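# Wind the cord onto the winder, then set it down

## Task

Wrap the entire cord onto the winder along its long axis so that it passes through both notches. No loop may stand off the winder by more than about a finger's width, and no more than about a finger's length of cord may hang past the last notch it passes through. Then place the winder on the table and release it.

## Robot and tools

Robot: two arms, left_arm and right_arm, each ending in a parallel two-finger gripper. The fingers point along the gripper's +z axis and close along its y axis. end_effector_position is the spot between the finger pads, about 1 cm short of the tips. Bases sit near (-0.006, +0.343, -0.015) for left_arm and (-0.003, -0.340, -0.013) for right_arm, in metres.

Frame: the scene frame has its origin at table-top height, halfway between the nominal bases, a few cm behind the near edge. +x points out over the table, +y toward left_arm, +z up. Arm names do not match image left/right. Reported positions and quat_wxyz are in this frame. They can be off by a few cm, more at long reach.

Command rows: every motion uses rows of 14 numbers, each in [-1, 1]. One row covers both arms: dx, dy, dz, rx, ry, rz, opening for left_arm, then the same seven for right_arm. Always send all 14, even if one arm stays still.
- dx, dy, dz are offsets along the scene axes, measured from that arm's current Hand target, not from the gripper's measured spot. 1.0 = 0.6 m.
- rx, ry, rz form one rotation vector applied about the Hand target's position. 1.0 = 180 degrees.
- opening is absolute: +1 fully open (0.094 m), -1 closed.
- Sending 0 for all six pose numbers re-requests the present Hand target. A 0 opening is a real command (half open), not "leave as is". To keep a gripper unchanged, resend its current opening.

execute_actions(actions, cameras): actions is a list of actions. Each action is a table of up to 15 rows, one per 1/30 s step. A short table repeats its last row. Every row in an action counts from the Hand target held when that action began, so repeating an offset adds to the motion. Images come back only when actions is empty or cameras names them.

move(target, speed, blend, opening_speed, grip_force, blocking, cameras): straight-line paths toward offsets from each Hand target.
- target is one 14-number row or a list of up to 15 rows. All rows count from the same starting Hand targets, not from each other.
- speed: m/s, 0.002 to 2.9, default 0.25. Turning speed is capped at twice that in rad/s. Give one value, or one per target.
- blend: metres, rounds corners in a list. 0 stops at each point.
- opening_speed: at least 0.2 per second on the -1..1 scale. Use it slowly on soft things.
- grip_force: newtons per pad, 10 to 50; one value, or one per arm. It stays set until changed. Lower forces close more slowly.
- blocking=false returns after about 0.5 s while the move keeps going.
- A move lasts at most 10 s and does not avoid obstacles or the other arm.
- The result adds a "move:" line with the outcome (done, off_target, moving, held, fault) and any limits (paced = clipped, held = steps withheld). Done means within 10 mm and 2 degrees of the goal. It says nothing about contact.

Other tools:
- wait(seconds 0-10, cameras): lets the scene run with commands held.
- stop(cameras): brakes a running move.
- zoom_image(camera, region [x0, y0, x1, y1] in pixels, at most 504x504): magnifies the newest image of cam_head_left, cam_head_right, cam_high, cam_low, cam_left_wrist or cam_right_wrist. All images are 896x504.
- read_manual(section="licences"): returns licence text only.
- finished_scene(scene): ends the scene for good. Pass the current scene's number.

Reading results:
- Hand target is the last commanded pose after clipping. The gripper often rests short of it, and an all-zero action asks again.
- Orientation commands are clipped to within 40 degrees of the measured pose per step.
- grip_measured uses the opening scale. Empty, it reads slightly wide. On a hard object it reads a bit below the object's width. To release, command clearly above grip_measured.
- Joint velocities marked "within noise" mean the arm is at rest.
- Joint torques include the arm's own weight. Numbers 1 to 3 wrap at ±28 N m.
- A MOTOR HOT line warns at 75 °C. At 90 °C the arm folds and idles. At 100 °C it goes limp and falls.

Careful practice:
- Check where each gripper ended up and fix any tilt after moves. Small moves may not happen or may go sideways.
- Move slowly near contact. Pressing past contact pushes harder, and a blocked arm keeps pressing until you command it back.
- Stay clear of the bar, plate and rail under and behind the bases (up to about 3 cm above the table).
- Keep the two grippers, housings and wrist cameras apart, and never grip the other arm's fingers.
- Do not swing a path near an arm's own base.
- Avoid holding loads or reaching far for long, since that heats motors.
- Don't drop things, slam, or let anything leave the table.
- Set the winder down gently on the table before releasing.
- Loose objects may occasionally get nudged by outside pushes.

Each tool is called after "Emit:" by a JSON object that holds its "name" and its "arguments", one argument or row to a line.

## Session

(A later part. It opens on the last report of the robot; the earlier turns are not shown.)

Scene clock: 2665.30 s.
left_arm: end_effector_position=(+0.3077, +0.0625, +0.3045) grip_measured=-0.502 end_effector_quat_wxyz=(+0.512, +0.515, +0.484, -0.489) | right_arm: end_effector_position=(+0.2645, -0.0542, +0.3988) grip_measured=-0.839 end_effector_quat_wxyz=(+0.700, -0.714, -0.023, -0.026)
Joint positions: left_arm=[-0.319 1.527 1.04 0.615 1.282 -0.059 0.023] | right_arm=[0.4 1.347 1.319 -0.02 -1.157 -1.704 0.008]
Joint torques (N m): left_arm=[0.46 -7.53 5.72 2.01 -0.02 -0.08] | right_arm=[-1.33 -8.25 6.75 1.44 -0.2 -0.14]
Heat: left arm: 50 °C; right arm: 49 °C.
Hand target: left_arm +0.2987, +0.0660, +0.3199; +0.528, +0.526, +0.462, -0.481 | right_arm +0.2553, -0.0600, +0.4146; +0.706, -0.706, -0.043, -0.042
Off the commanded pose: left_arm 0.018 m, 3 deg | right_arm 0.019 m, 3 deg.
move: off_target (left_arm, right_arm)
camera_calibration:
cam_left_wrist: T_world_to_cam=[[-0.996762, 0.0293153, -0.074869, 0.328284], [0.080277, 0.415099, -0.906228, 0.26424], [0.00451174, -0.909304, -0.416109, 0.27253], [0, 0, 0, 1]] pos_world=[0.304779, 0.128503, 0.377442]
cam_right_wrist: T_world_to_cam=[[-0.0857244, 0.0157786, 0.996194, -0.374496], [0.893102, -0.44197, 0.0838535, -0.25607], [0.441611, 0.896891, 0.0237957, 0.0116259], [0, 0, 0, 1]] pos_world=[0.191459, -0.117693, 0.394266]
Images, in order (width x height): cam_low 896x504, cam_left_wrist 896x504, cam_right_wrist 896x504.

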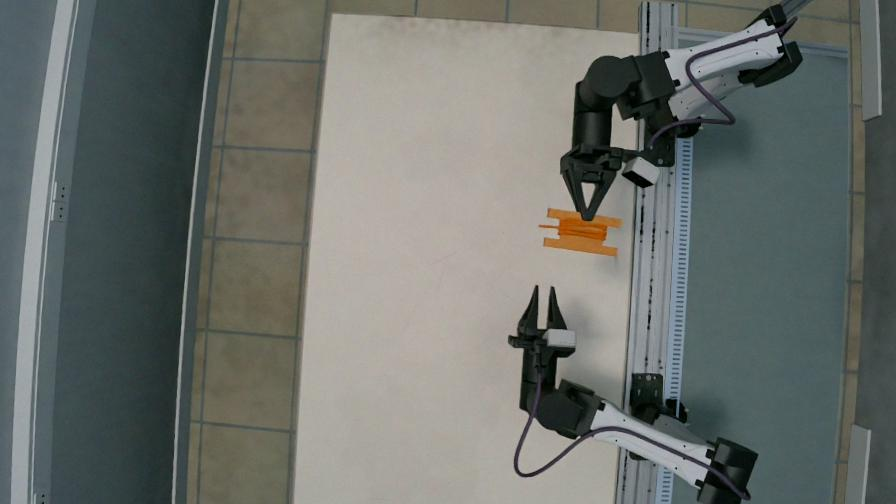

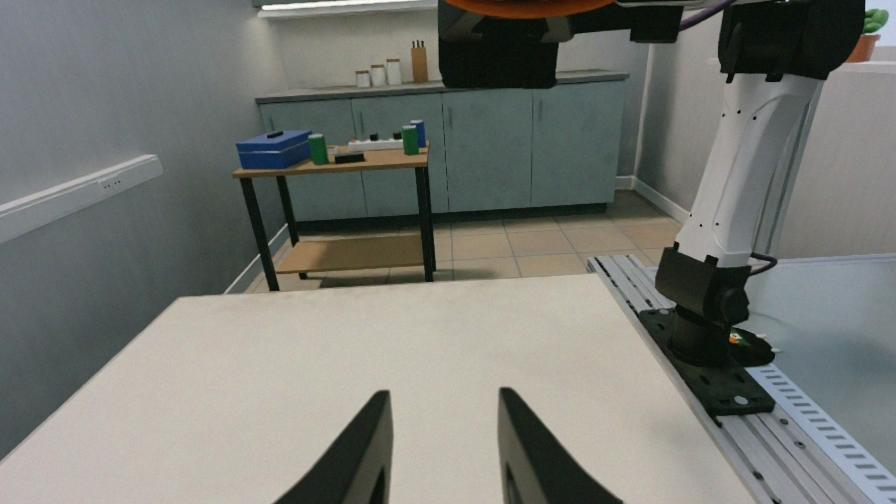

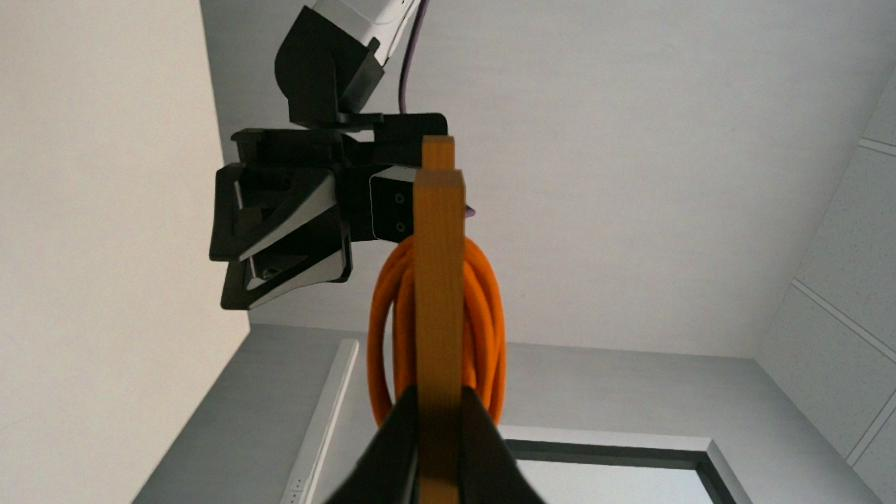

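Emit:
{"name": "move", "arguments": {
  "target": [
    [-0.0312,0.1733,-0.0332,0,0,0,-0.5,-0.0255,0.05,-0.191,0,0,0,-0.93],
    [-0.0812,0.1733,-0.0998,0.4017,-0.366,-0.3515,0.1,-0.0755,0.175,-0.3743,0,0,0,-0.93]
  ],
  "speed": [0.3,0.35],
  "blend": [0.03,0],
  "cameras": ["cam_right_wrist","cam_left_wrist","cam_low","cam_high"]
}}

Scene clock: 2749.83 s.
left_arm: end_effector_position=(+0.2510, +0.1676, +0.2599) grip_measured=+0.098 end_effector_quat_wxyz=(+0.691, +0.716, +0.081, -0.059) | right_arm: end_effector_position=(+0.2115, +0.0428, +0.1906) grip_measured=-0.839 end_effector_quat_wxyz=(+0.702, -0.709, -0.045, -0.044)
Joint positions: left_arm=[0.011 1.368 0.607 1.276 1.58 0.865 0.052] | right_arm=[0.774 1.622 0.659 0.95 -0.788 -1.725 0.008]
Joint torques (N m): left_arm=[0.94 -2.71 4.86 1.47 -0.29 0.33] | right_arm=[0.28 -5.85 4.78 1.83 0.06 0.19]
Heat: left arm: 48 °C; right arm: 48 °C.
Hand target: left_arm +0.2499, +0.1700, +0.2601; +0.406, +0.912, +0.048, -0.035 | right_arm +0.2100, +0.0450, +0.1901; +0.706, -0.706, -0.043, -0.042
Off the commanded pose: left_arm 0.003 m, 88 deg; orientation clipped | right_arm 0.003 m, 1 deg.
joint sent to its limit (left arm) — joint 5 (wrist yaw), upper limit. The joint targets are off in orientation, not in position.
move: off_target (left_arm); target 2's new opening was sent with left_arm's hand 0.003 m and 88 deg from that target; limits=paced
camera_calibration:
cam_left_wrist: T_world_to_cam=[[-0.17818, 0.0553152, -0.982442, 0.29144], [0.884326, 0.446858, -0.135225, -0.222824], [0.431532, -0.892893, -0.128538, 0.165205], [0, 0, 0, 1]] pos_world=[0.177687, 0.23096, 0.277427]
cam_right_wrist: T_world_to_cam=[[-0.141918, 0.0050143, 0.989866, -0.159551], [0.889352, -0.438433, 0.129728, -0.156527], [0.43464, 0.89875, 0.0577619, -0.0520193], [0, 0, 0, 1]] pos_world=[0.139175, -0.0210744, 0.181245]
Images, in order (width x height): cam_high 896x504, cam_low 896x504, cam_left_wrist 896x504, cam_right_wrist 896x504.

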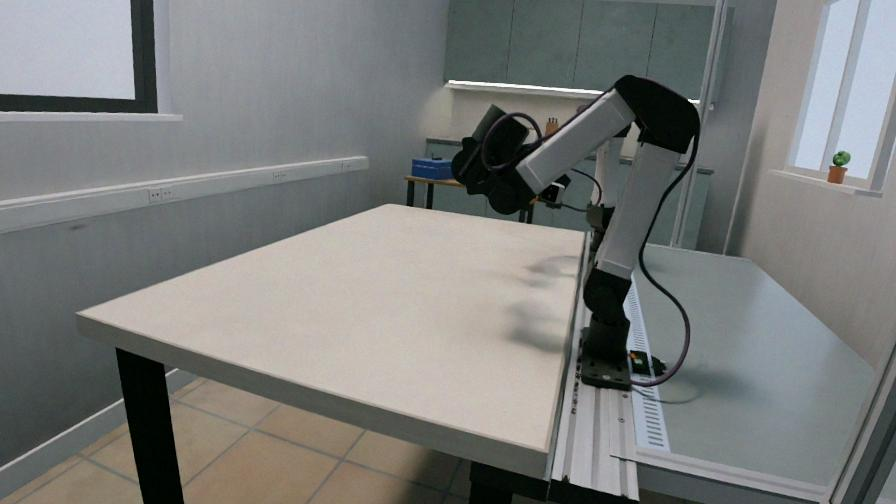

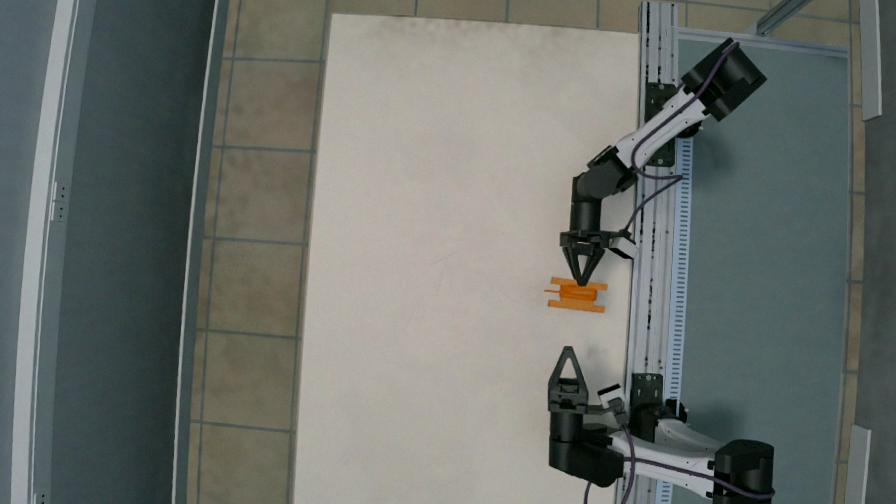

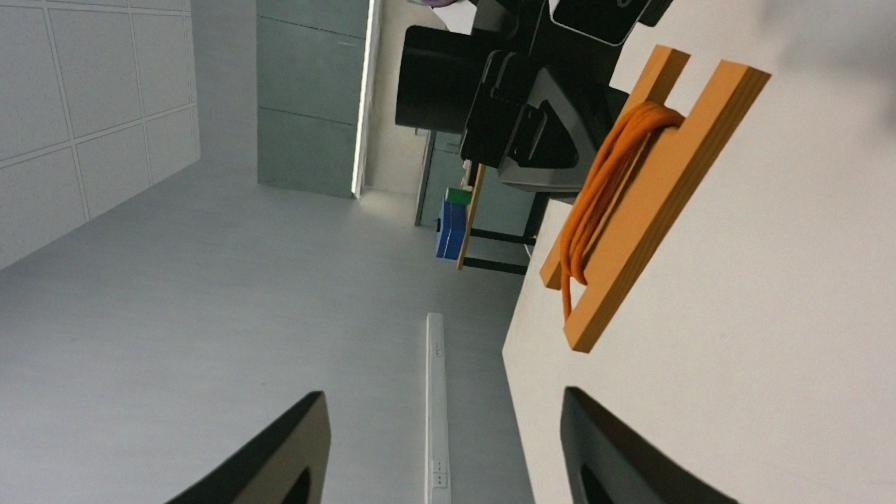

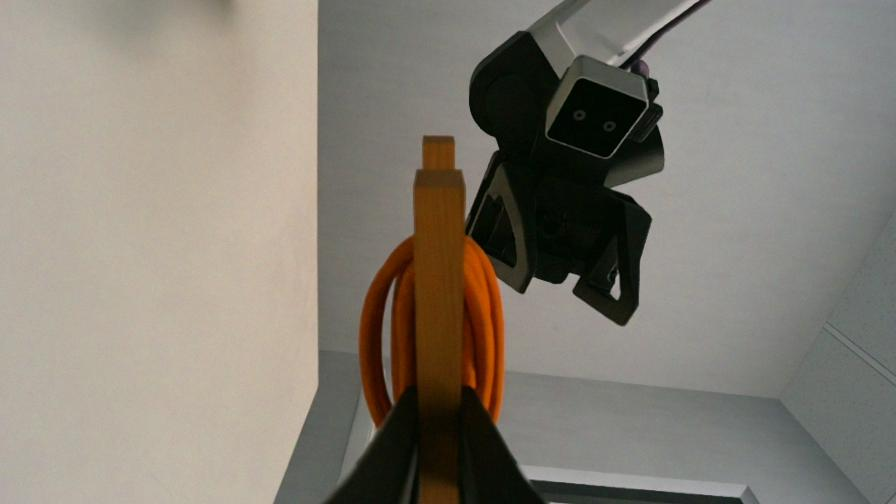

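Emit:
{"name": "move", "arguments": {
  "target": [0.0835,-0.0167,0.0332,-0.358,0.355,0.373,0.1,0,0,0,0,0,0,-0.93],
  "speed": 0.35,
  "cameras": ["cam_low"]
}}

Scene clock: 2834.30 s.
left_arm: end_effector_position=(+0.2994, +0.1595, +0.2559) grip_measured=+0.098 end_effector_quat_wxyz=(+0.631, +0.275, +0.671, -0.275) | right_arm: end_effector_position=(+0.2115, +0.0428, +0.1906) grip_measured=-0.839 end_effector_quat_wxyz=(+0.702, -0.709, -0.045, -0.044)
Joint positions: left_arm=[-0.285 0.947 0.535 0.388 0.539 -0.029 0.052] | right_arm=[0.774 1.622 0.659 0.95 -0.788 -1.725 0.008]
Joint torques (N m): left_arm=[-0.47 -2.85 9.35 2.2 -0.27 -0.1] | right_arm=[0.27 -5.83 4.75 1.84 0.03 0.17]
Heat: left arm: 47 °C; right arm: 46 °C.
Hand target: left_arm +0.3000, +0.1599, +0.2800; +0.653, +0.271, +0.653, -0.271 | right_arm +0.2100, +0.0450, +0.1901; +0.706, -0.706, -0.043, -0.042
Off the commanded pose: left_arm 0.024 m, 3 deg | right_arm 0.003 m, 1 deg.
move: off_target (left_arm)
Images, in order (width x height): cam_low 896x504.

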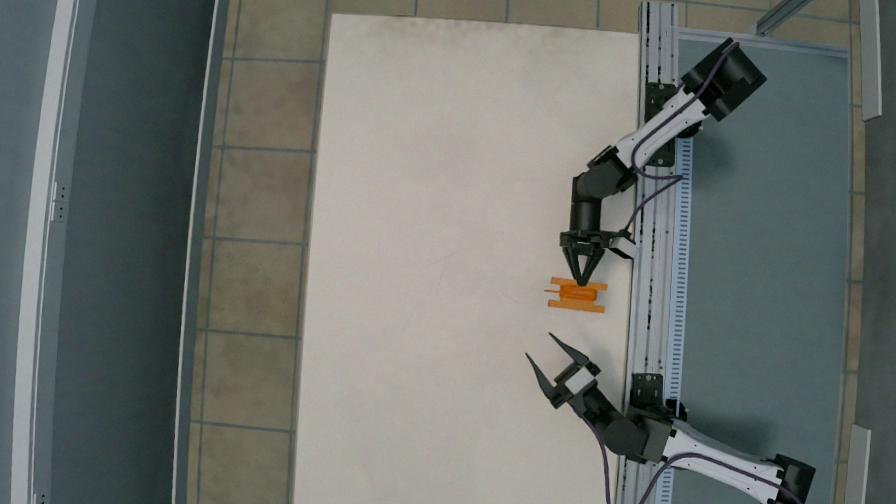

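Emit:
{"name": "move", "arguments": {
  "target": [-0.0633,-0.05,-0.0417,0.1957,0.4716,0.1957,0.1,-0.02,0.0783,-0.0335,0,0,0,-0.93],
  "speed": 0.35,
  "cameras": ["cam_low","cam_left_wrist","cam_right_wrist"]
}}

Scene clock: 2854.60 s.
left_arm: end_effector_position=(+0.2633, +0.1303, +0.2512) grip_measured=+0.098 end_effector_quat_wxyz=(+0.121, +0.009, +0.989, -0.082) | right_arm: end_effector_position=(+0.1963, +0.0850, +0.1600) grip_measured=-0.839 end_effector_quat_wxyz=(+0.694, -0.718, -0.039, -0.038)
Joint positions: left_arm=[-0.668 1.66 1.98 -1.57 0.011 -0.631 0.052] | right_arm=[0.9 1.779 0.709 1.029 -0.661 -1.724 0.008]
Joint torques (N m): left_arm=[0.27 -4.7 6.3 0.9 -0.02 -0.14] | right_arm=[0.27 -6.99 6.93 1.96 0.02 0.15]
Heat: left arm: 50 °C; right arm: 46 °C.
Hand target: left_arm +0.2621, +0.1300, +0.2549; +0.000, +0.000, +1.000, +0.001 | right_arm +0.1980, +0.0920, +0.1701; +0.706, -0.706, -0.043, -0.042
Off the commanded pose: left_arm 0.004 m, 17 deg | right_arm 0.012 m, 2 deg.
joint sent to its limit (left arm) — joint 4 (wrist pitch), lower limit. The joint targets are off in orientation, not in position.
move: off_target (left_arm, right_arm)
camera_calibration:
cam_left_wrist: T_world_to_cam=[[-0.0626424, -0.982452, 0.175681, 0.100981], [-0.979921, 0.0939307, 0.175875, 0.24052], [-0.189291, -0.161136, -0.968609, 0.404506], [0, 0, 0, 1]] pos_world=[0.318586, 0.141797, 0.331766]
cam_right_wrist: T_world_to_cam=[[-0.124859, 0.0281583, 0.991775, -0.137239], [0.891562, -0.43542, 0.124605, -0.120388], [0.435347, 0.899787, 0.029261, -0.0772795], [0, 0, 0, 1]] pos_world=[0.123841, 0.0209802, 0.153373]
Images, in order (width x height): cam_low 896x504, cam_left_wrist 896x504, cam_right_wrist 896x504.

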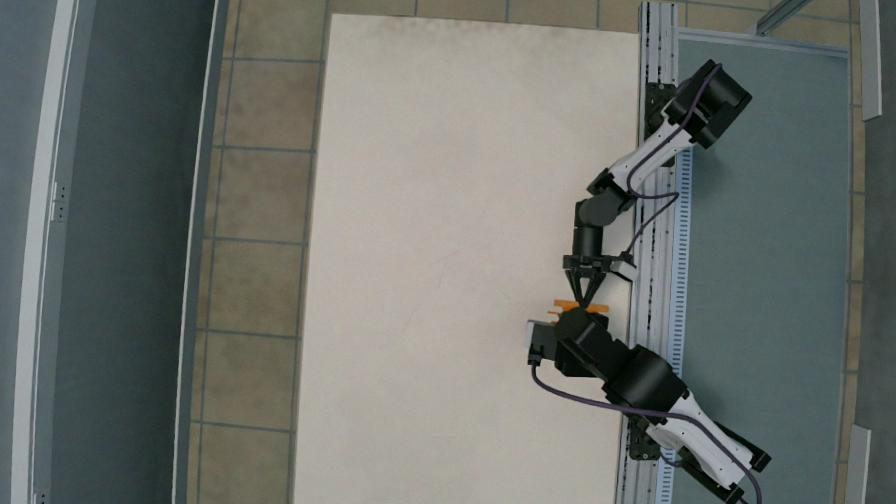

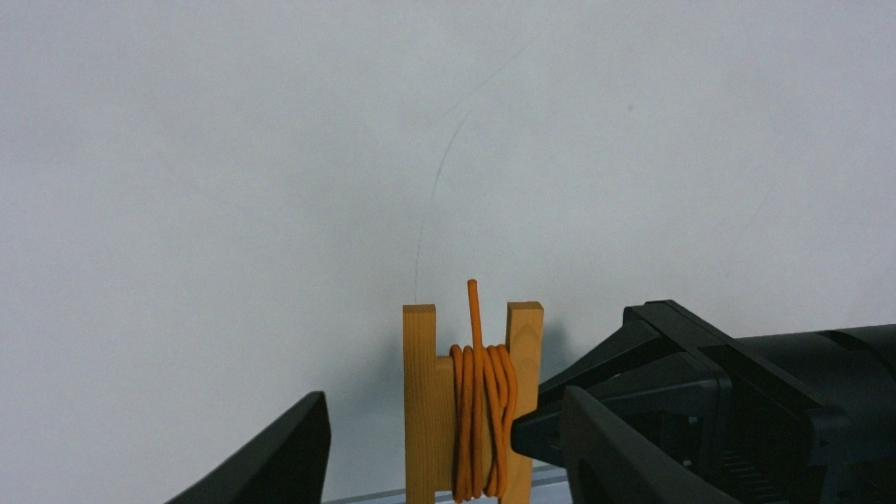

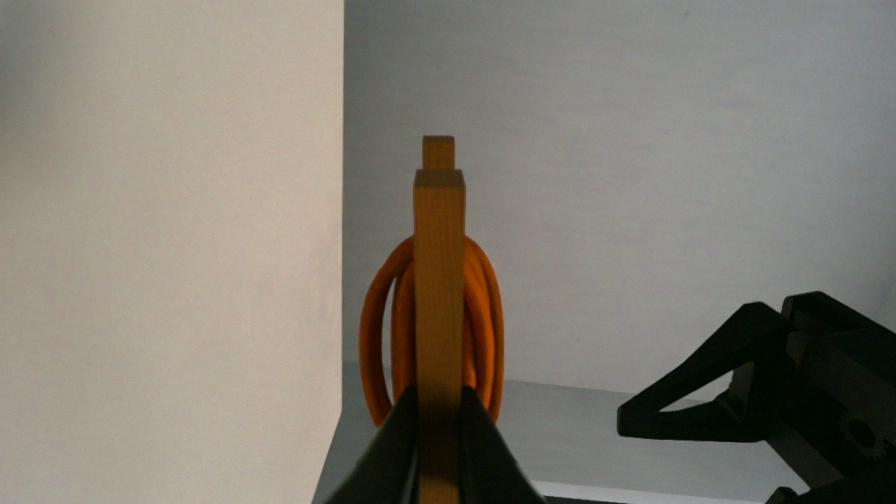

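Emit:
{"name": "move", "arguments": {
  "target": [0.0048,-0.0433,-0.1,0,0,0,-0.72,0,0,0,0,0,0,-0.93],
  "speed": 0.2,
  "cameras": ["cam_left_wrist","cam_right_wrist"]
}}

Scene clock: 2874.83 s.
left_arm: end_effector_position=(+0.2682, +0.1040, +0.1965) grip_measured=-0.718 end_effector_quat_wxyz=(+0.052, +0.006, +0.998, -0.037) | right_arm: end_effector_position=(+0.1963, +0.0850, +0.1600) grip_measured=-0.839 end_effector_quat_wxyz=(+0.694, -0.718, -0.039, -0.038)
Joint positions: left_arm=[-0.722 1.824 1.98 -1.572 0.012 -0.687 0.013] | right_arm=[0.9 1.779 0.709 1.029 -0.661 -1.724 0.008]
Joint torques (N m): left_arm=[-0.18 -5.91 4.97 0.56 -0.02 -0.16] | right_arm=[0.34 -6.91 6.97 1.91 0.03 0.13]
Heat: left arm: 49 °C; right arm: 47 °C.
Hand target: left_arm +0.2649, +0.1039, +0.1950; +0.000, +0.000, +1.000, +0.001 | right_arm +0.1980, +0.0920, +0.1701; +0.706, -0.706, -0.043, -0.042
Off the commanded pose: left_arm 0.004 m, 7 deg | right_arm 0.012 m, 2 deg.
joint sent to its limit (left arm) — joint 4 (wrist pitch), lower limit. The joint targets are off in orientation, not in position.
move: off_target (left_arm, right_arm)
camera_calibration:
cam_left_wrist: T_world_to_cam=[[-0.03898, -0.995045, 0.0914615, 0.0966501], [-0.946006, 0.0662252, 0.317312, 0.223464], [-0.321797, -0.0741543, -0.9439, 0.369842], [0, 0, 0, 1]] pos_world=[0.33418, 0.108798, 0.269347]
cam_right_wrist: T_world_to_cam=[[-0.124859, 0.0281583, 0.991775, -0.137239], [0.891562, -0.43542, 0.124605, -0.120388], [0.435347, 0.899787, 0.029261, -0.0772795], [0, 0, 0, 1]] pos_world=[0.123841, 0.0209802, 0.153373]
Images, in order (width x height): cam_left_wrist 896x504, cam_right_wrist 896x504.

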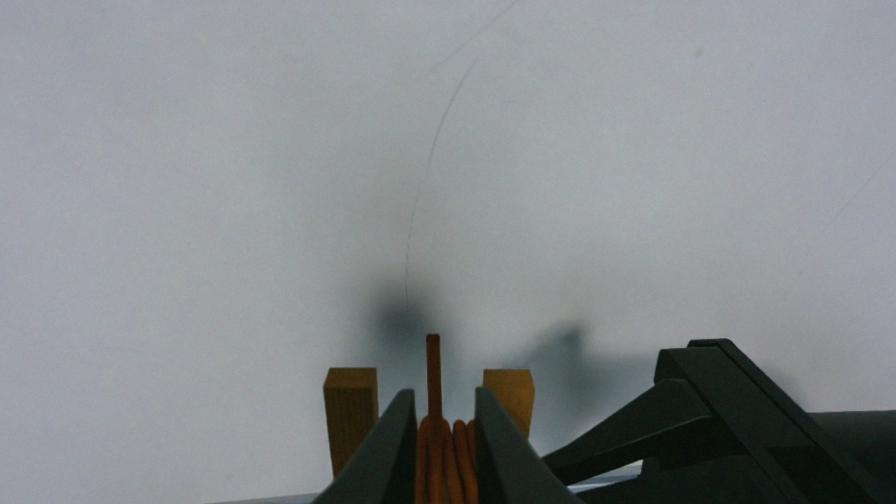

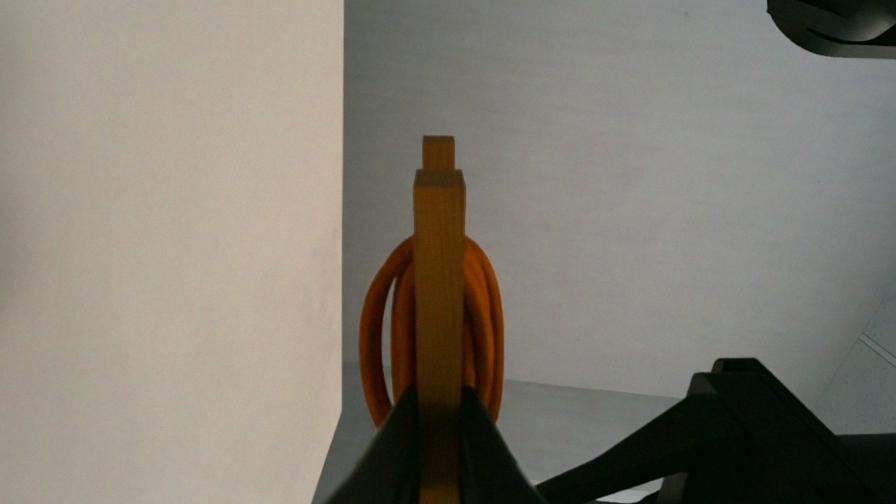

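Emit:
{"name": "move", "arguments": {
  "target": [
    [0.0063,0.005,-0.0408,0,0,0,-0.72,0,0,0,0,0,0,-0.93],
    [0.0063,0.005,-0.0408,0,0,0,-1,0,0,0,0,0,0,-0.93]
  ],
  "speed": 0.12,
  "cameras": ["cam_left_wrist","cam_right_wrist"]
}}

Scene clock: 2943.07 s.
left_arm: end_effector_position=(+0.2697, +0.1044, +0.1727) grip_measured=-0.997 end_effector_quat_wxyz=(+0.023, +0.004, +1.000, -0.013) | right_arm: end_effector_position=(+0.1963, +0.0850, +0.1600) grip_measured=-0.839 end_effector_quat_wxyz=(+0.694, -0.718, -0.039, -0.038)
Joint positions: left_arm=[-0.719 1.877 1.957 -1.572 0.012 -0.687 0] | right_arm=[0.9 1.779 0.709 1.029 -0.661 -1.724 0.008]
Joint torques (N m): left_arm=[0.84 -6.04 5.05 0.4 -0.02 -0.01] | right_arm=[0.29 -6.91 6.87 1.97 0.02 0.15]
Heat: left arm: 46 °C; right arm: 49 °C.
Hand target: left_arm +0.2688, +0.1070, +0.1705; +0.000, +0.000, +1.000, +0.001 | right_arm +0.1980, +0.0920, +0.1701; +0.706, -0.706, -0.043, -0.042
Off the commanded pose: left_arm 0.003 m, 3 deg | right_arm 0.012 m, 2 deg.
joint sent to its limit (left arm) — joint 4 (wrist pitch), lower limit. The joint targets still meet the commanded pose.
move: off_target (left_arm, right_arm); target 2's new opening was sent with left_arm's hand 0.004 m and 3 deg from that target
camera_calibration:
cam_left_wrist: T_world_to_cam=[[-0.0307893, -0.998464, 0.0460704, 0.105252], [-0.926145, 0.0458332, 0.374372, 0.219209], [-0.375908, -0.0311413, -0.926134, 0.354923], [0, 0, 0, 1]] pos_world=[0.339679, 0.106096, 0.241792]
cam_right_wrist: T_world_to_cam=[[-0.124859, 0.0281583, 0.991775, -0.137239], [0.891562, -0.43542, 0.124605, -0.120388], [0.435347, 0.899787, 0.029261, -0.0772795], [0, 0, 0, 1]] pos_world=[0.123841, 0.0209802, 0.153373]
Images, in order (width x height): cam_left_wrist 896x504, cam_right_wrist 896x504.

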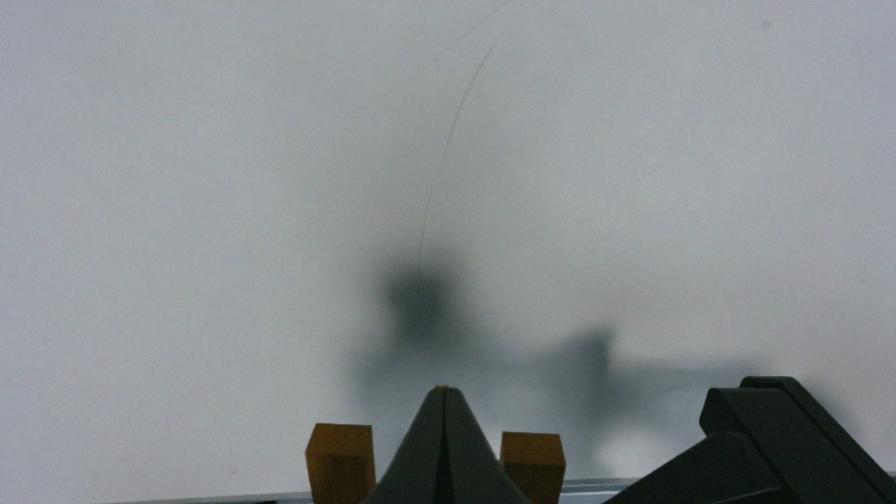

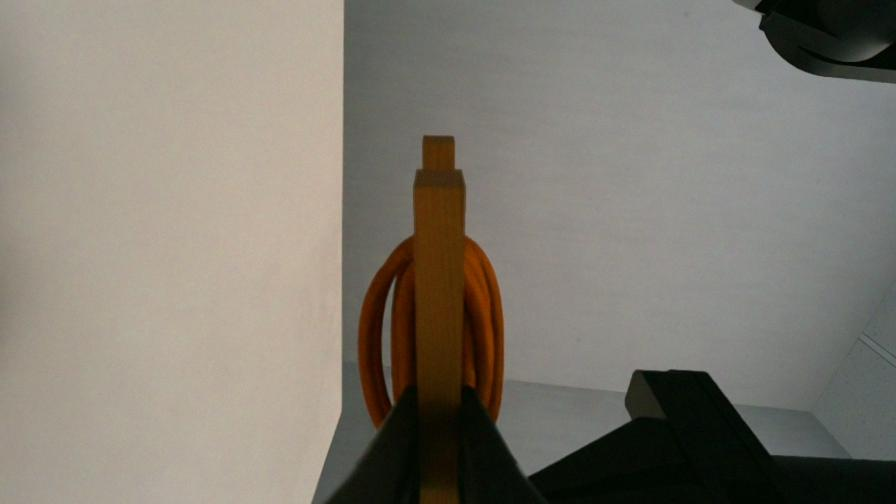

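Emit:
{"name": "move", "arguments": {
  "target": [
    [0,0.003,0,0,0,0,-0.72,0,0,0,0,0,0,-0.93],
    [0,0.003,-0.025,0,0,0,-0.72,0,0,0,0,0,0,-0.93],
    [0,0.003,-0.025,0,0,0,-1,0,0,0,0,0,0,-0.93]
  ],
  "speed": 0.12,
  "cameras": ["cam_left_wrist","cam_low"]
}}

Scene clock: 2950.53 s.
left_arm: end_effector_position=(+0.2660, +0.1088, +0.1590) grip_measured=-0.962 end_effector_quat_wxyz=(+0.002, +0.002, +1.000, +0.002) | right_arm: end_effector_position=(+0.1963, +0.0850, +0.1600) grip_measured=-0.839 end_effector_quat_wxyz=(+0.695, -0.717, -0.039, -0.037)
Joint positions: left_arm=[-0.715 1.891 1.921 -1.572 0.016 -0.687 0.002] | right_arm=[0.9 1.779 0.709 1.03 -0.661 -1.723 0.008]
Joint torques (N m): left_arm=[0.72 -6.01 4.93 0.52 -0.06 0.03] | right_arm=[0.32 -6.86 6.97 1.93 0 0.14]
Heat: left arm: 46 °C; right arm: 49 °C.
Hand target: left_arm +0.2687, +0.1087, +0.1556; +0.000, +0.000, +1.000, +0.001 | right_arm +0.1980, +0.0920, +0.1701; +0.706, -0.706, -0.043, -0.042
Off the commanded pose: left_arm 0.005 m, 0 deg | right_arm 0.012 m, 2 deg.
move: off_target (right_arm)
camera_calibration:
cam_left_wrist: T_world_to_cam=[[-0.0246951, -0.99953, 0.0181435, 0.113023], [-0.910275, 0.0299852, 0.412916, 0.212122], [-0.413266, -0.00631856, -0.910588, 0.345774], [0, 0, 0, 1]] pos_world=[0.338777, 0.108794, 0.225218]
Images, in order (width x height): cam_low 896x504, cam_left_wrist 896x504.

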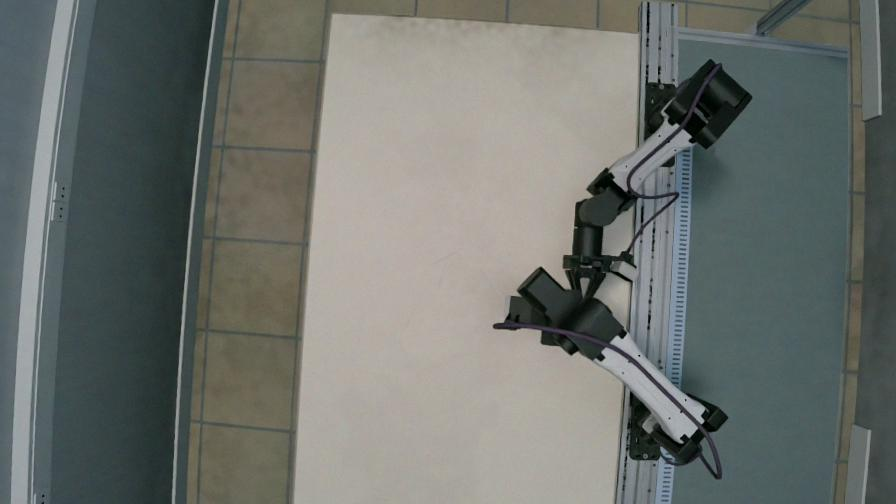

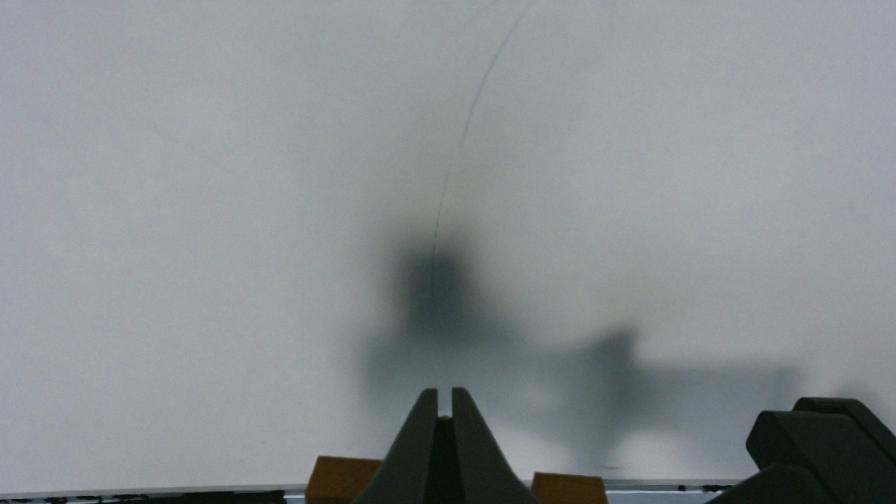

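Emit:
{"name": "move", "arguments": {
  "target": [0.0417,0,0,0,0,0,-1,0,0,0,0,0,0,-0.93],
  "speed": 0.08,
  "cameras": ["cam_right_wrist","cam_left_wrist"]
}}

Scene clock: 2957.23 s.
left_arm: end_effector_position=(+0.2900, +0.1095, +0.1521) grip_measured=-0.962 end_effector_quat_wxyz=(+0.003, -0.003, +1.000, +0.002) | right_arm: end_effector_position=(+0.1972, +0.0850, +0.1600) grip_measured=-0.839 end_effector_quat_wxyz=(+0.694, -0.718, -0.037, -0.039)
Joint positions: left_arm=[-0.673 1.965 1.996 -1.572 0.016 -0.655 0.002] | right_arm=[0.9 1.779 0.709 1.03 -0.656 -1.723 0.008]
Joint torques (N m): left_arm=[0.79 -6.23 7.58 0.29 -0.06 0.13] | right_arm=[0.53 -7.06 7.05 1.95 -0.04 0.14]
Heat: left arm: 45 °C; right arm: 49 °C.
Hand target: left_arm +0.2938, +0.1088, +0.1555; +0.000, +0.000, +1.000, +0.001 | right_arm +0.1980, +0.0920, +0.1701; +0.706, -0.706, -0.043, -0.042
Off the commanded pose: left_arm 0.005 m, 0 deg | right_arm 0.012 m, 2 deg.
joint sent to its limit (left arm) — joint 4 (wrist pitch), lower limit. The joint targets still meet the commanded pose.
move: off_target (right_arm)
camera_calibration:
cam_left_wrist: T_world_to_cam=[[-0.0151864, -0.999726, 0.0178346, 0.111778], [-0.911231, 0.0211804, 0.41135, 0.23829], [-0.411615, -0.0100045, -0.911303, 0.349426], [0, 0, 0, 1]] pos_world=[0.362664, 0.110196, 0.218419]
cam_right_wrist: T_world_to_cam=[[-0.124401, 0.0287386, 0.991816, -0.137351], [0.889412, -0.439881, 0.124302, -0.120346], [0.439853, 0.897596, 0.029161, -0.0784001], [0, 0, 0, 1]] pos_world=[0.124435, 0.0213811, 0.153473]
Images, in order (width x height): cam_left_wrist 896x504, cam_right_wrist 896x504.

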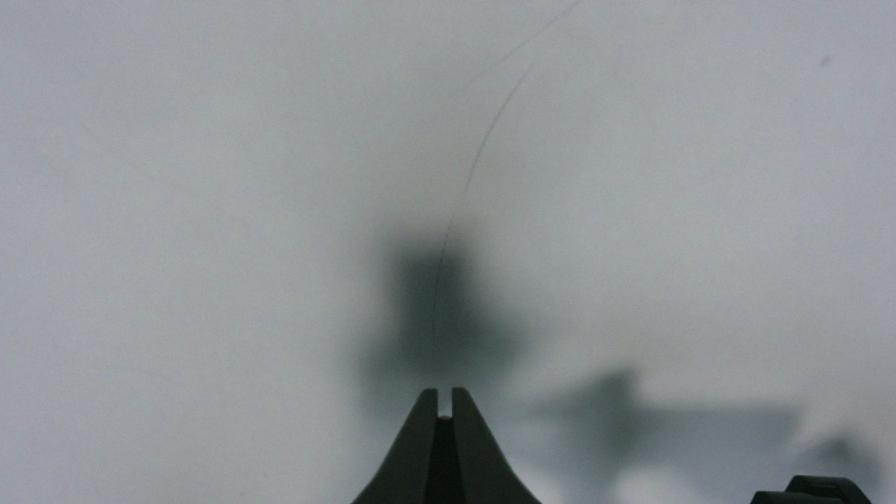

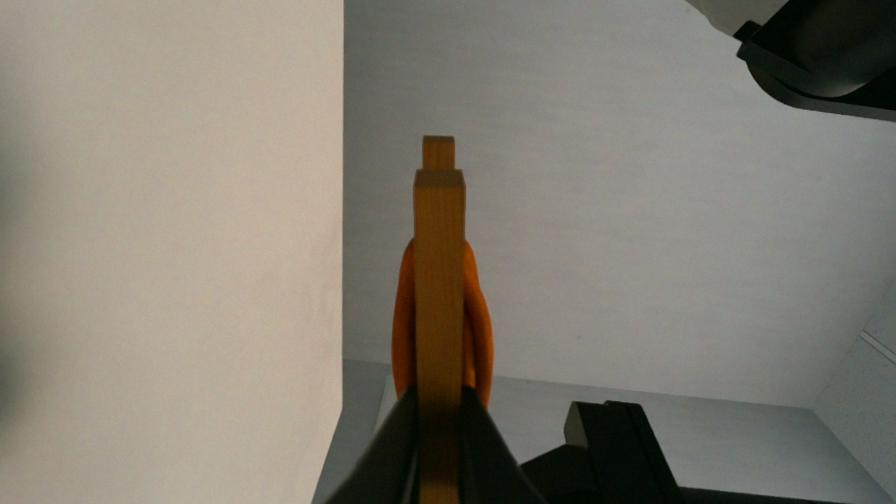

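Emit:
{"name": "move", "arguments": {
  "target": [-0.0183,0,-0.0383,0,0,0,-1,0,0,0,0,0,0,-0.93],
  "speed": 0.1,
  "cameras": ["cam_right_wrist","cam_high"]
}}

Scene clock: 2975.07 s.
left_arm: end_effector_position=(+0.2819, +0.1135, +0.1221) grip_measured=-0.962 end_effector_quat_wxyz=(-0.020, +0.000, +1.000, +0.019) | right_arm: end_effector_position=(+0.1959, +0.0857, +0.1481) grip_measured=-0.839 end_effector_quat_wxyz=(+0.682, -0.730, -0.027, -0.025)
Joint positions: left_arm=[-0.68 1.965 1.874 -1.508 0.017 -0.654 0.002] | right_arm=[0.903 1.79 0.709 0.996 -0.656 -1.716 0.008]
Joint torques (N m): left_arm=[-0.5 -9.96 4.48 0.56 -0.04 -0.08] | right_arm=[0.01 -8.23 6.54 2.28 -0.05 -0.02]
Heat: left arm: 46 °C; right arm: 49 °C.
Hand target: left_arm +0.2827, +0.1087, +0.1325; +0.000, +0.000, +1.000, +0.001 | right_arm +0.1980, +0.0920, +0.1701; +0.706, -0.706, -0.043, -0.042
Off the commanded pose: left_arm 0.012 m, 3 deg | right_arm 0.023 m, 5 deg.
move: off_target (left_arm, right_arm)
camera_calibration:
cam_right_wrist: T_world_to_cam=[[-0.0901078, 0.0633575, 0.993915, -0.135716], [0.894753, -0.433122, 0.108727, -0.116624], [0.437375, 0.899106, -0.0176617, -0.0707674], [0, 0, 0, 1]] pos_world=[0.123072, 0.0217135, 0.14632]
Images, in order (width x height): cam_high 896x504, cam_right_wrist 896x504.

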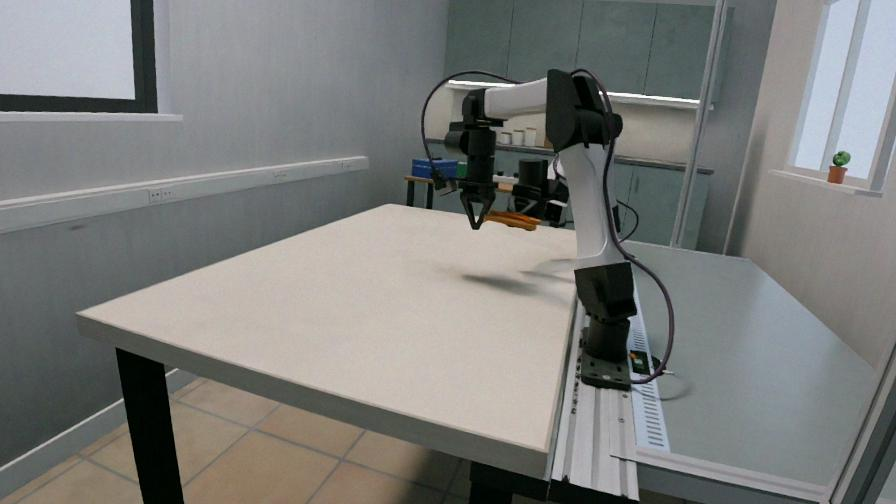

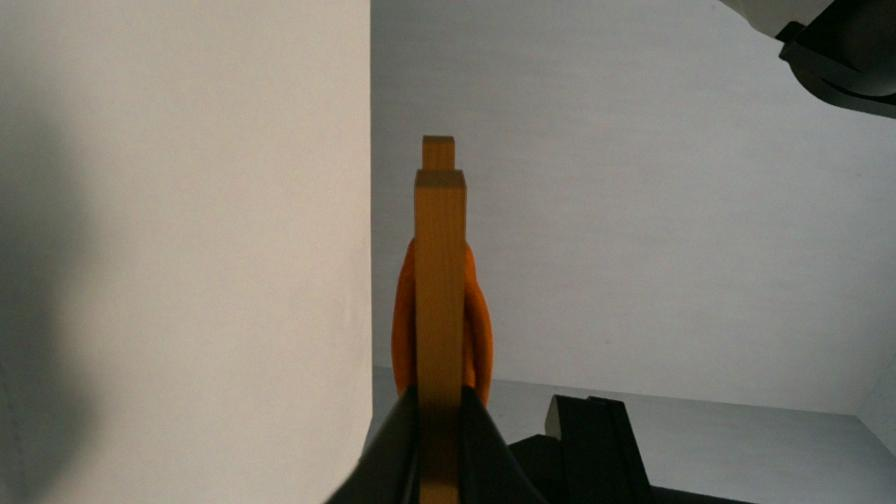

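Emit:
{"name": "zoom_image", "arguments": {
  "camera": "cam_high",
  "region": [430, 160, 590, 250]
}}

Scaled by 3.150 from the camera's 896x504 image, which has a finer 1280x720 frame.

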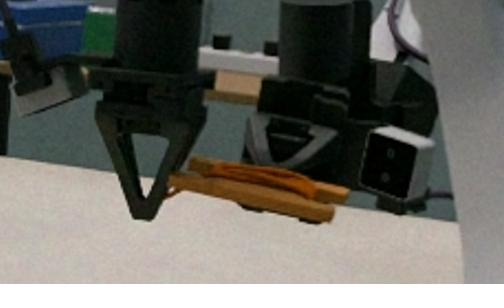

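Emit:
{"name": "move", "arguments": {
  "target": [
    [-0.005,0,0.022,0,0,0,-1,0,0,0,0,0,0,-0.93],
    [-0.005,0,0.022,0,0,0,-0.6,0,0,0,0,0,0,-0.93]
  ],
  "speed": 0.05,
  "cameras": ["cam_right_wrist","cam_high","cam_left_wrist"]
}}

Emit:
{"name": "zoom_image", "arguments": {
  "camera": "cam_high",
  "region": [430, 160, 590, 250]
}}

Scene clock: 2992.43 s.
left_arm: end_effector_position=(+0.2803, +0.1098, +0.1252) grip_measured=-0.904 end_effector_quat_wxyz=(-0.019, +0.005, +1.000, +0.016) | right_arm: end_effector_position=(+0.1961, +0.0859, +0.1520) grip_measured=-0.839 end_effector_quat_wxyz=(+0.687, -0.725, -0.031, -0.030)
Joint positions: left_arm=[-0.688 1.965 1.887 -1.515 0.02 -0.653 0.005] | right_arm=[0.903 1.79 0.709 1.015 -0.656 -1.716 0.008]
Joint torques (N m): left_arm=[-0.08 -10.15 7.28 0.11 -0.1 -0.13] | right_arm=[-0.14 -8.16 6.83 2.12 -0.03 0.08]
Heat: left arm: 46 °C; right arm: 51 °C.
Hand target: left_arm +0.2798, +0.1088, +0.1458; +0.000, +0.000, +1.000, +0.000 | right_arm +0.1980, +0.0920, +0.1701; +0.706, -0.706, -0.043, -0.042
Off the commanded pose: left_arm 0.021 m, 3 deg | right_arm 0.019 m, 4 deg.
move: off_target (left_arm, right_arm); target 2's new opening was sent with left_arm's hand 0.021 m and 3 deg from that target
camera_calibration:
cam_left_wrist: T_world_to_cam=[[-0.0301319, -0.9995, -0.00961342, 0.119965], [-0.891695, 0.0225338, 0.452076, 0.229733], [-0.451633, 0.0221942, -0.891928, 0.3262], [0, 0, 0, 1]] pos_world=[0.355789, 0.107488, 0.188244]
cam_right_wrist: T_world_to_cam=[[-0.101511, 0.0487037, 0.993642, -0.136104], [0.893371, -0.434986, 0.112588, -0.117368], [0.437704, 0.899119, 0.000645206, -0.0739237], [0, 0, 0, 1]] pos_world=[0.123394, 0.0220415, 0.1485]
Images, in order (width x height): cam_high 896x504, cam_left_wrist 896x504, cam_right_wrist 896x504.

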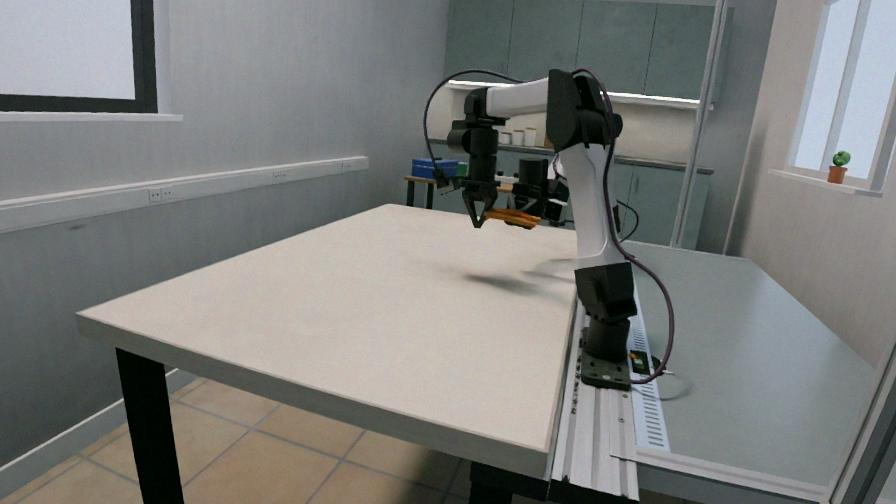

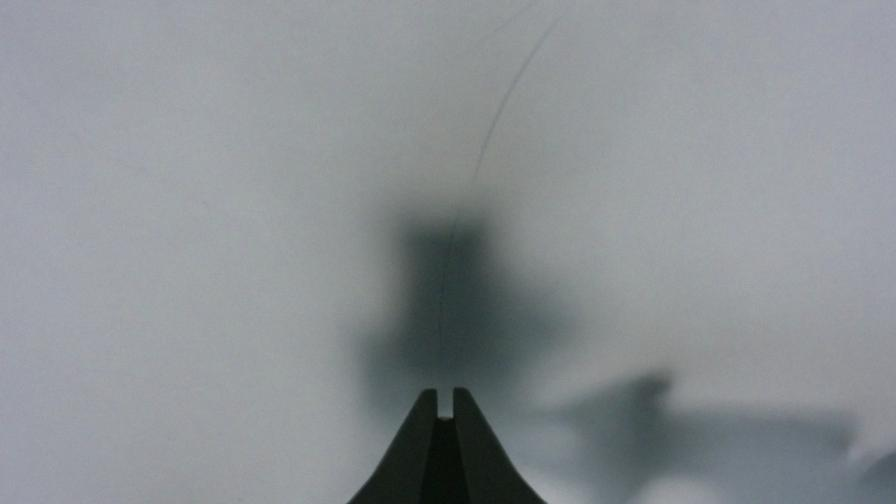

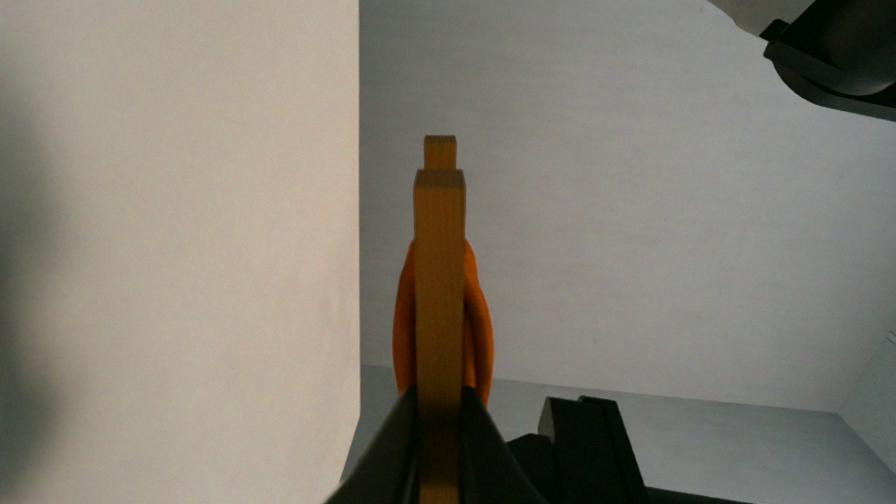

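Scaled by 3.150 from the camera's 896x504 image, which has a finer 1280x720 frame.

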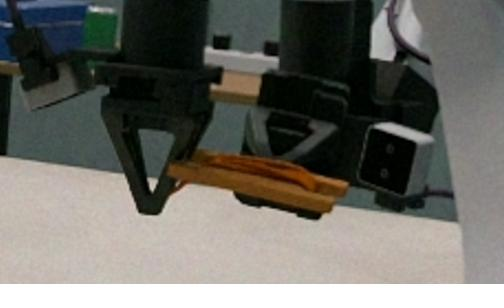

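Emit:
{"name": "move", "arguments": {
  "target": [
    [0.034,0.001,-0.03,0,0,0,-0.9,0,0,0,0,0,0,-0.93],
    [0.034,0.001,-0.03,0,0,0,-0.6,0,0,0,0,0,0,-0.93]
  ],
  "speed": 0.05,
  "cameras": ["cam_right_wrist","cam_high","cam_left_wrist"]
}}

Emit:
{"name": "zoom_image", "arguments": {
  "camera": "cam_high",
  "region": [430, 160, 590, 250]
}}

Scene clock: 3016.80 s.
left_arm: end_effector_position=(+0.2830, +0.1084, +0.1274) grip_measured=-0.895 end_effector_quat_wxyz=(-0.021, +0.008, +1.000, +0.002) | right_arm: end_effector_position=(+0.1975, +0.0860, +0.1531) grip_measured=-0.839 end_effector_quat_wxyz=(+0.689, -0.724, -0.029, -0.033)
Joint positions: left_arm=[-0.675 1.965 1.895 -1.51 0.046 -0.634 0.005] | right_arm=[0.903 1.79 0.709 1.02 -0.648 -1.716 0.008]
Joint torques (N m): left_arm=[1.96 -5.87 7.42 0.61 -0.34 0.01] | right_arm=[-0.05 -8.2 6.79 2.06 -0.09 0.04]
Heat: left arm: 48 °C; right arm: 49 °C.
Hand target: left_arm +0.3002, +0.1095, +0.1278; +0.000, +0.000, +1.000, +0.001 | right_arm +0.1980, +0.0920, +0.1701; +0.706, -0.706, -0.043, -0.042
Off the commanded pose: left_arm 0.017 m, 3 deg | right_arm 0.018 m, 3 deg.
move: off_target (left_arm, right_arm); target 2's new opening was sent with left_arm's hand 0.017 m and 3 deg from that target
camera_calibration:
cam_left_wrist: T_world_to_cam=[[-0.0353886, -0.999192, 0.0190719, 0.116579], [-0.889245, 0.040192, 0.455663, 0.228199], [-0.456061, -0.000834332, -0.889948, 0.332953], [0, 0, 0, 1]] pos_world=[0.358897, 0.10759, 0.190105]
cam_right_wrist: T_world_to_cam=[[-0.104451, 0.0456923, 0.99348, -0.136176], [0.889622, -0.442273, 0.113873, -0.117533], [0.444592, 0.895716, 0.0055471, -0.0763743], [0, 0, 0, 1]] pos_world=[0.124291, 0.0226504, 0.149095]
Images, in order (width x height): cam_high 896x504, cam_left_wrist 896x504, cam_right_wrist 896x504.

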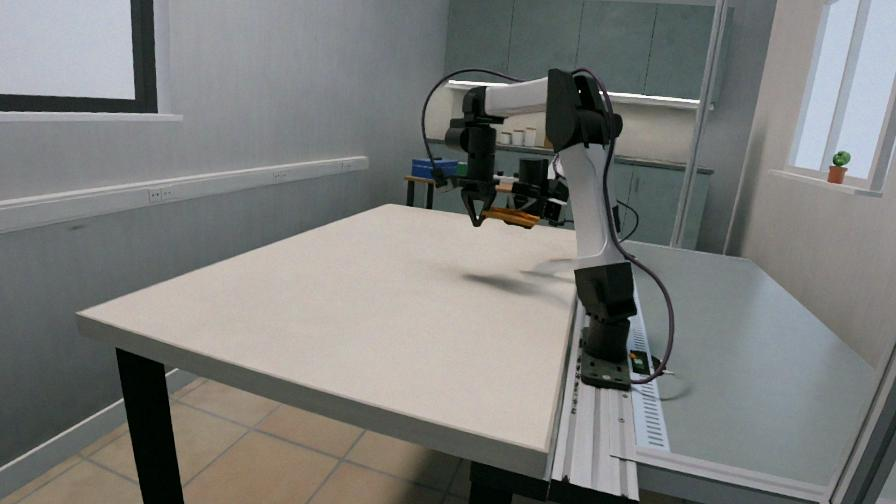

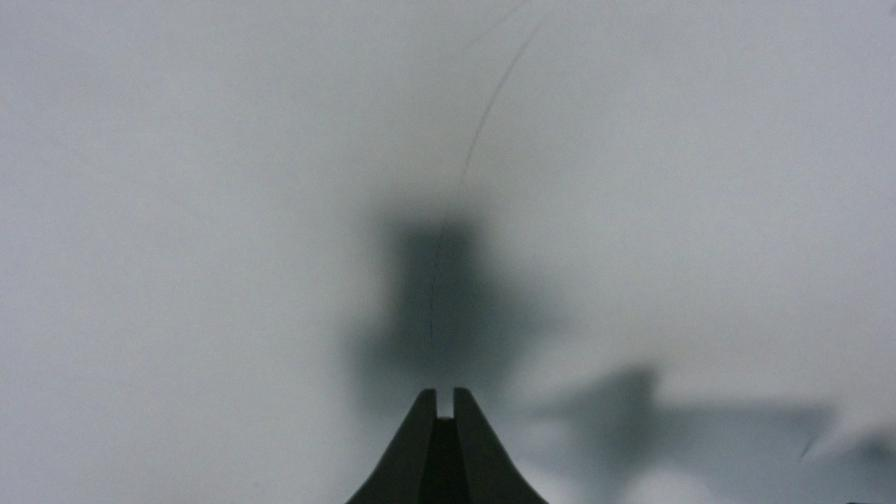

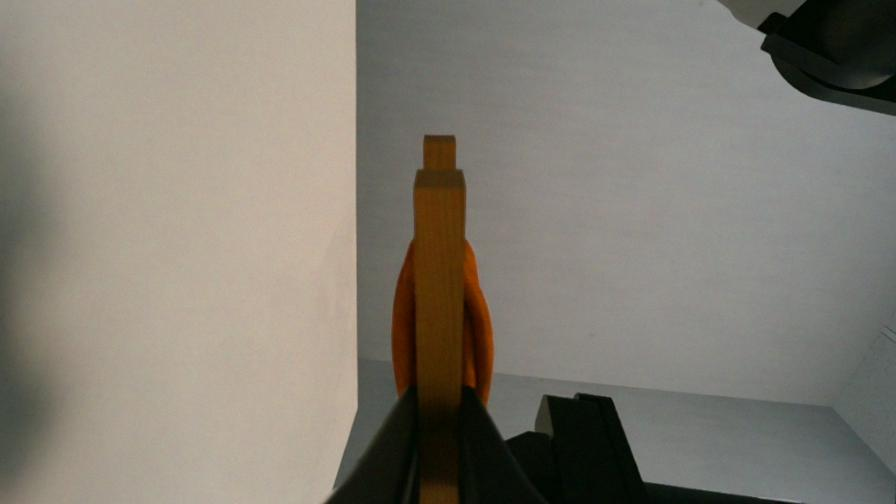

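Scaled by 3.150 from the camera's 896x504 image, which has a finer 1280x720 frame.

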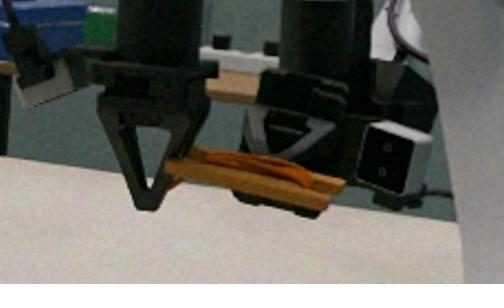

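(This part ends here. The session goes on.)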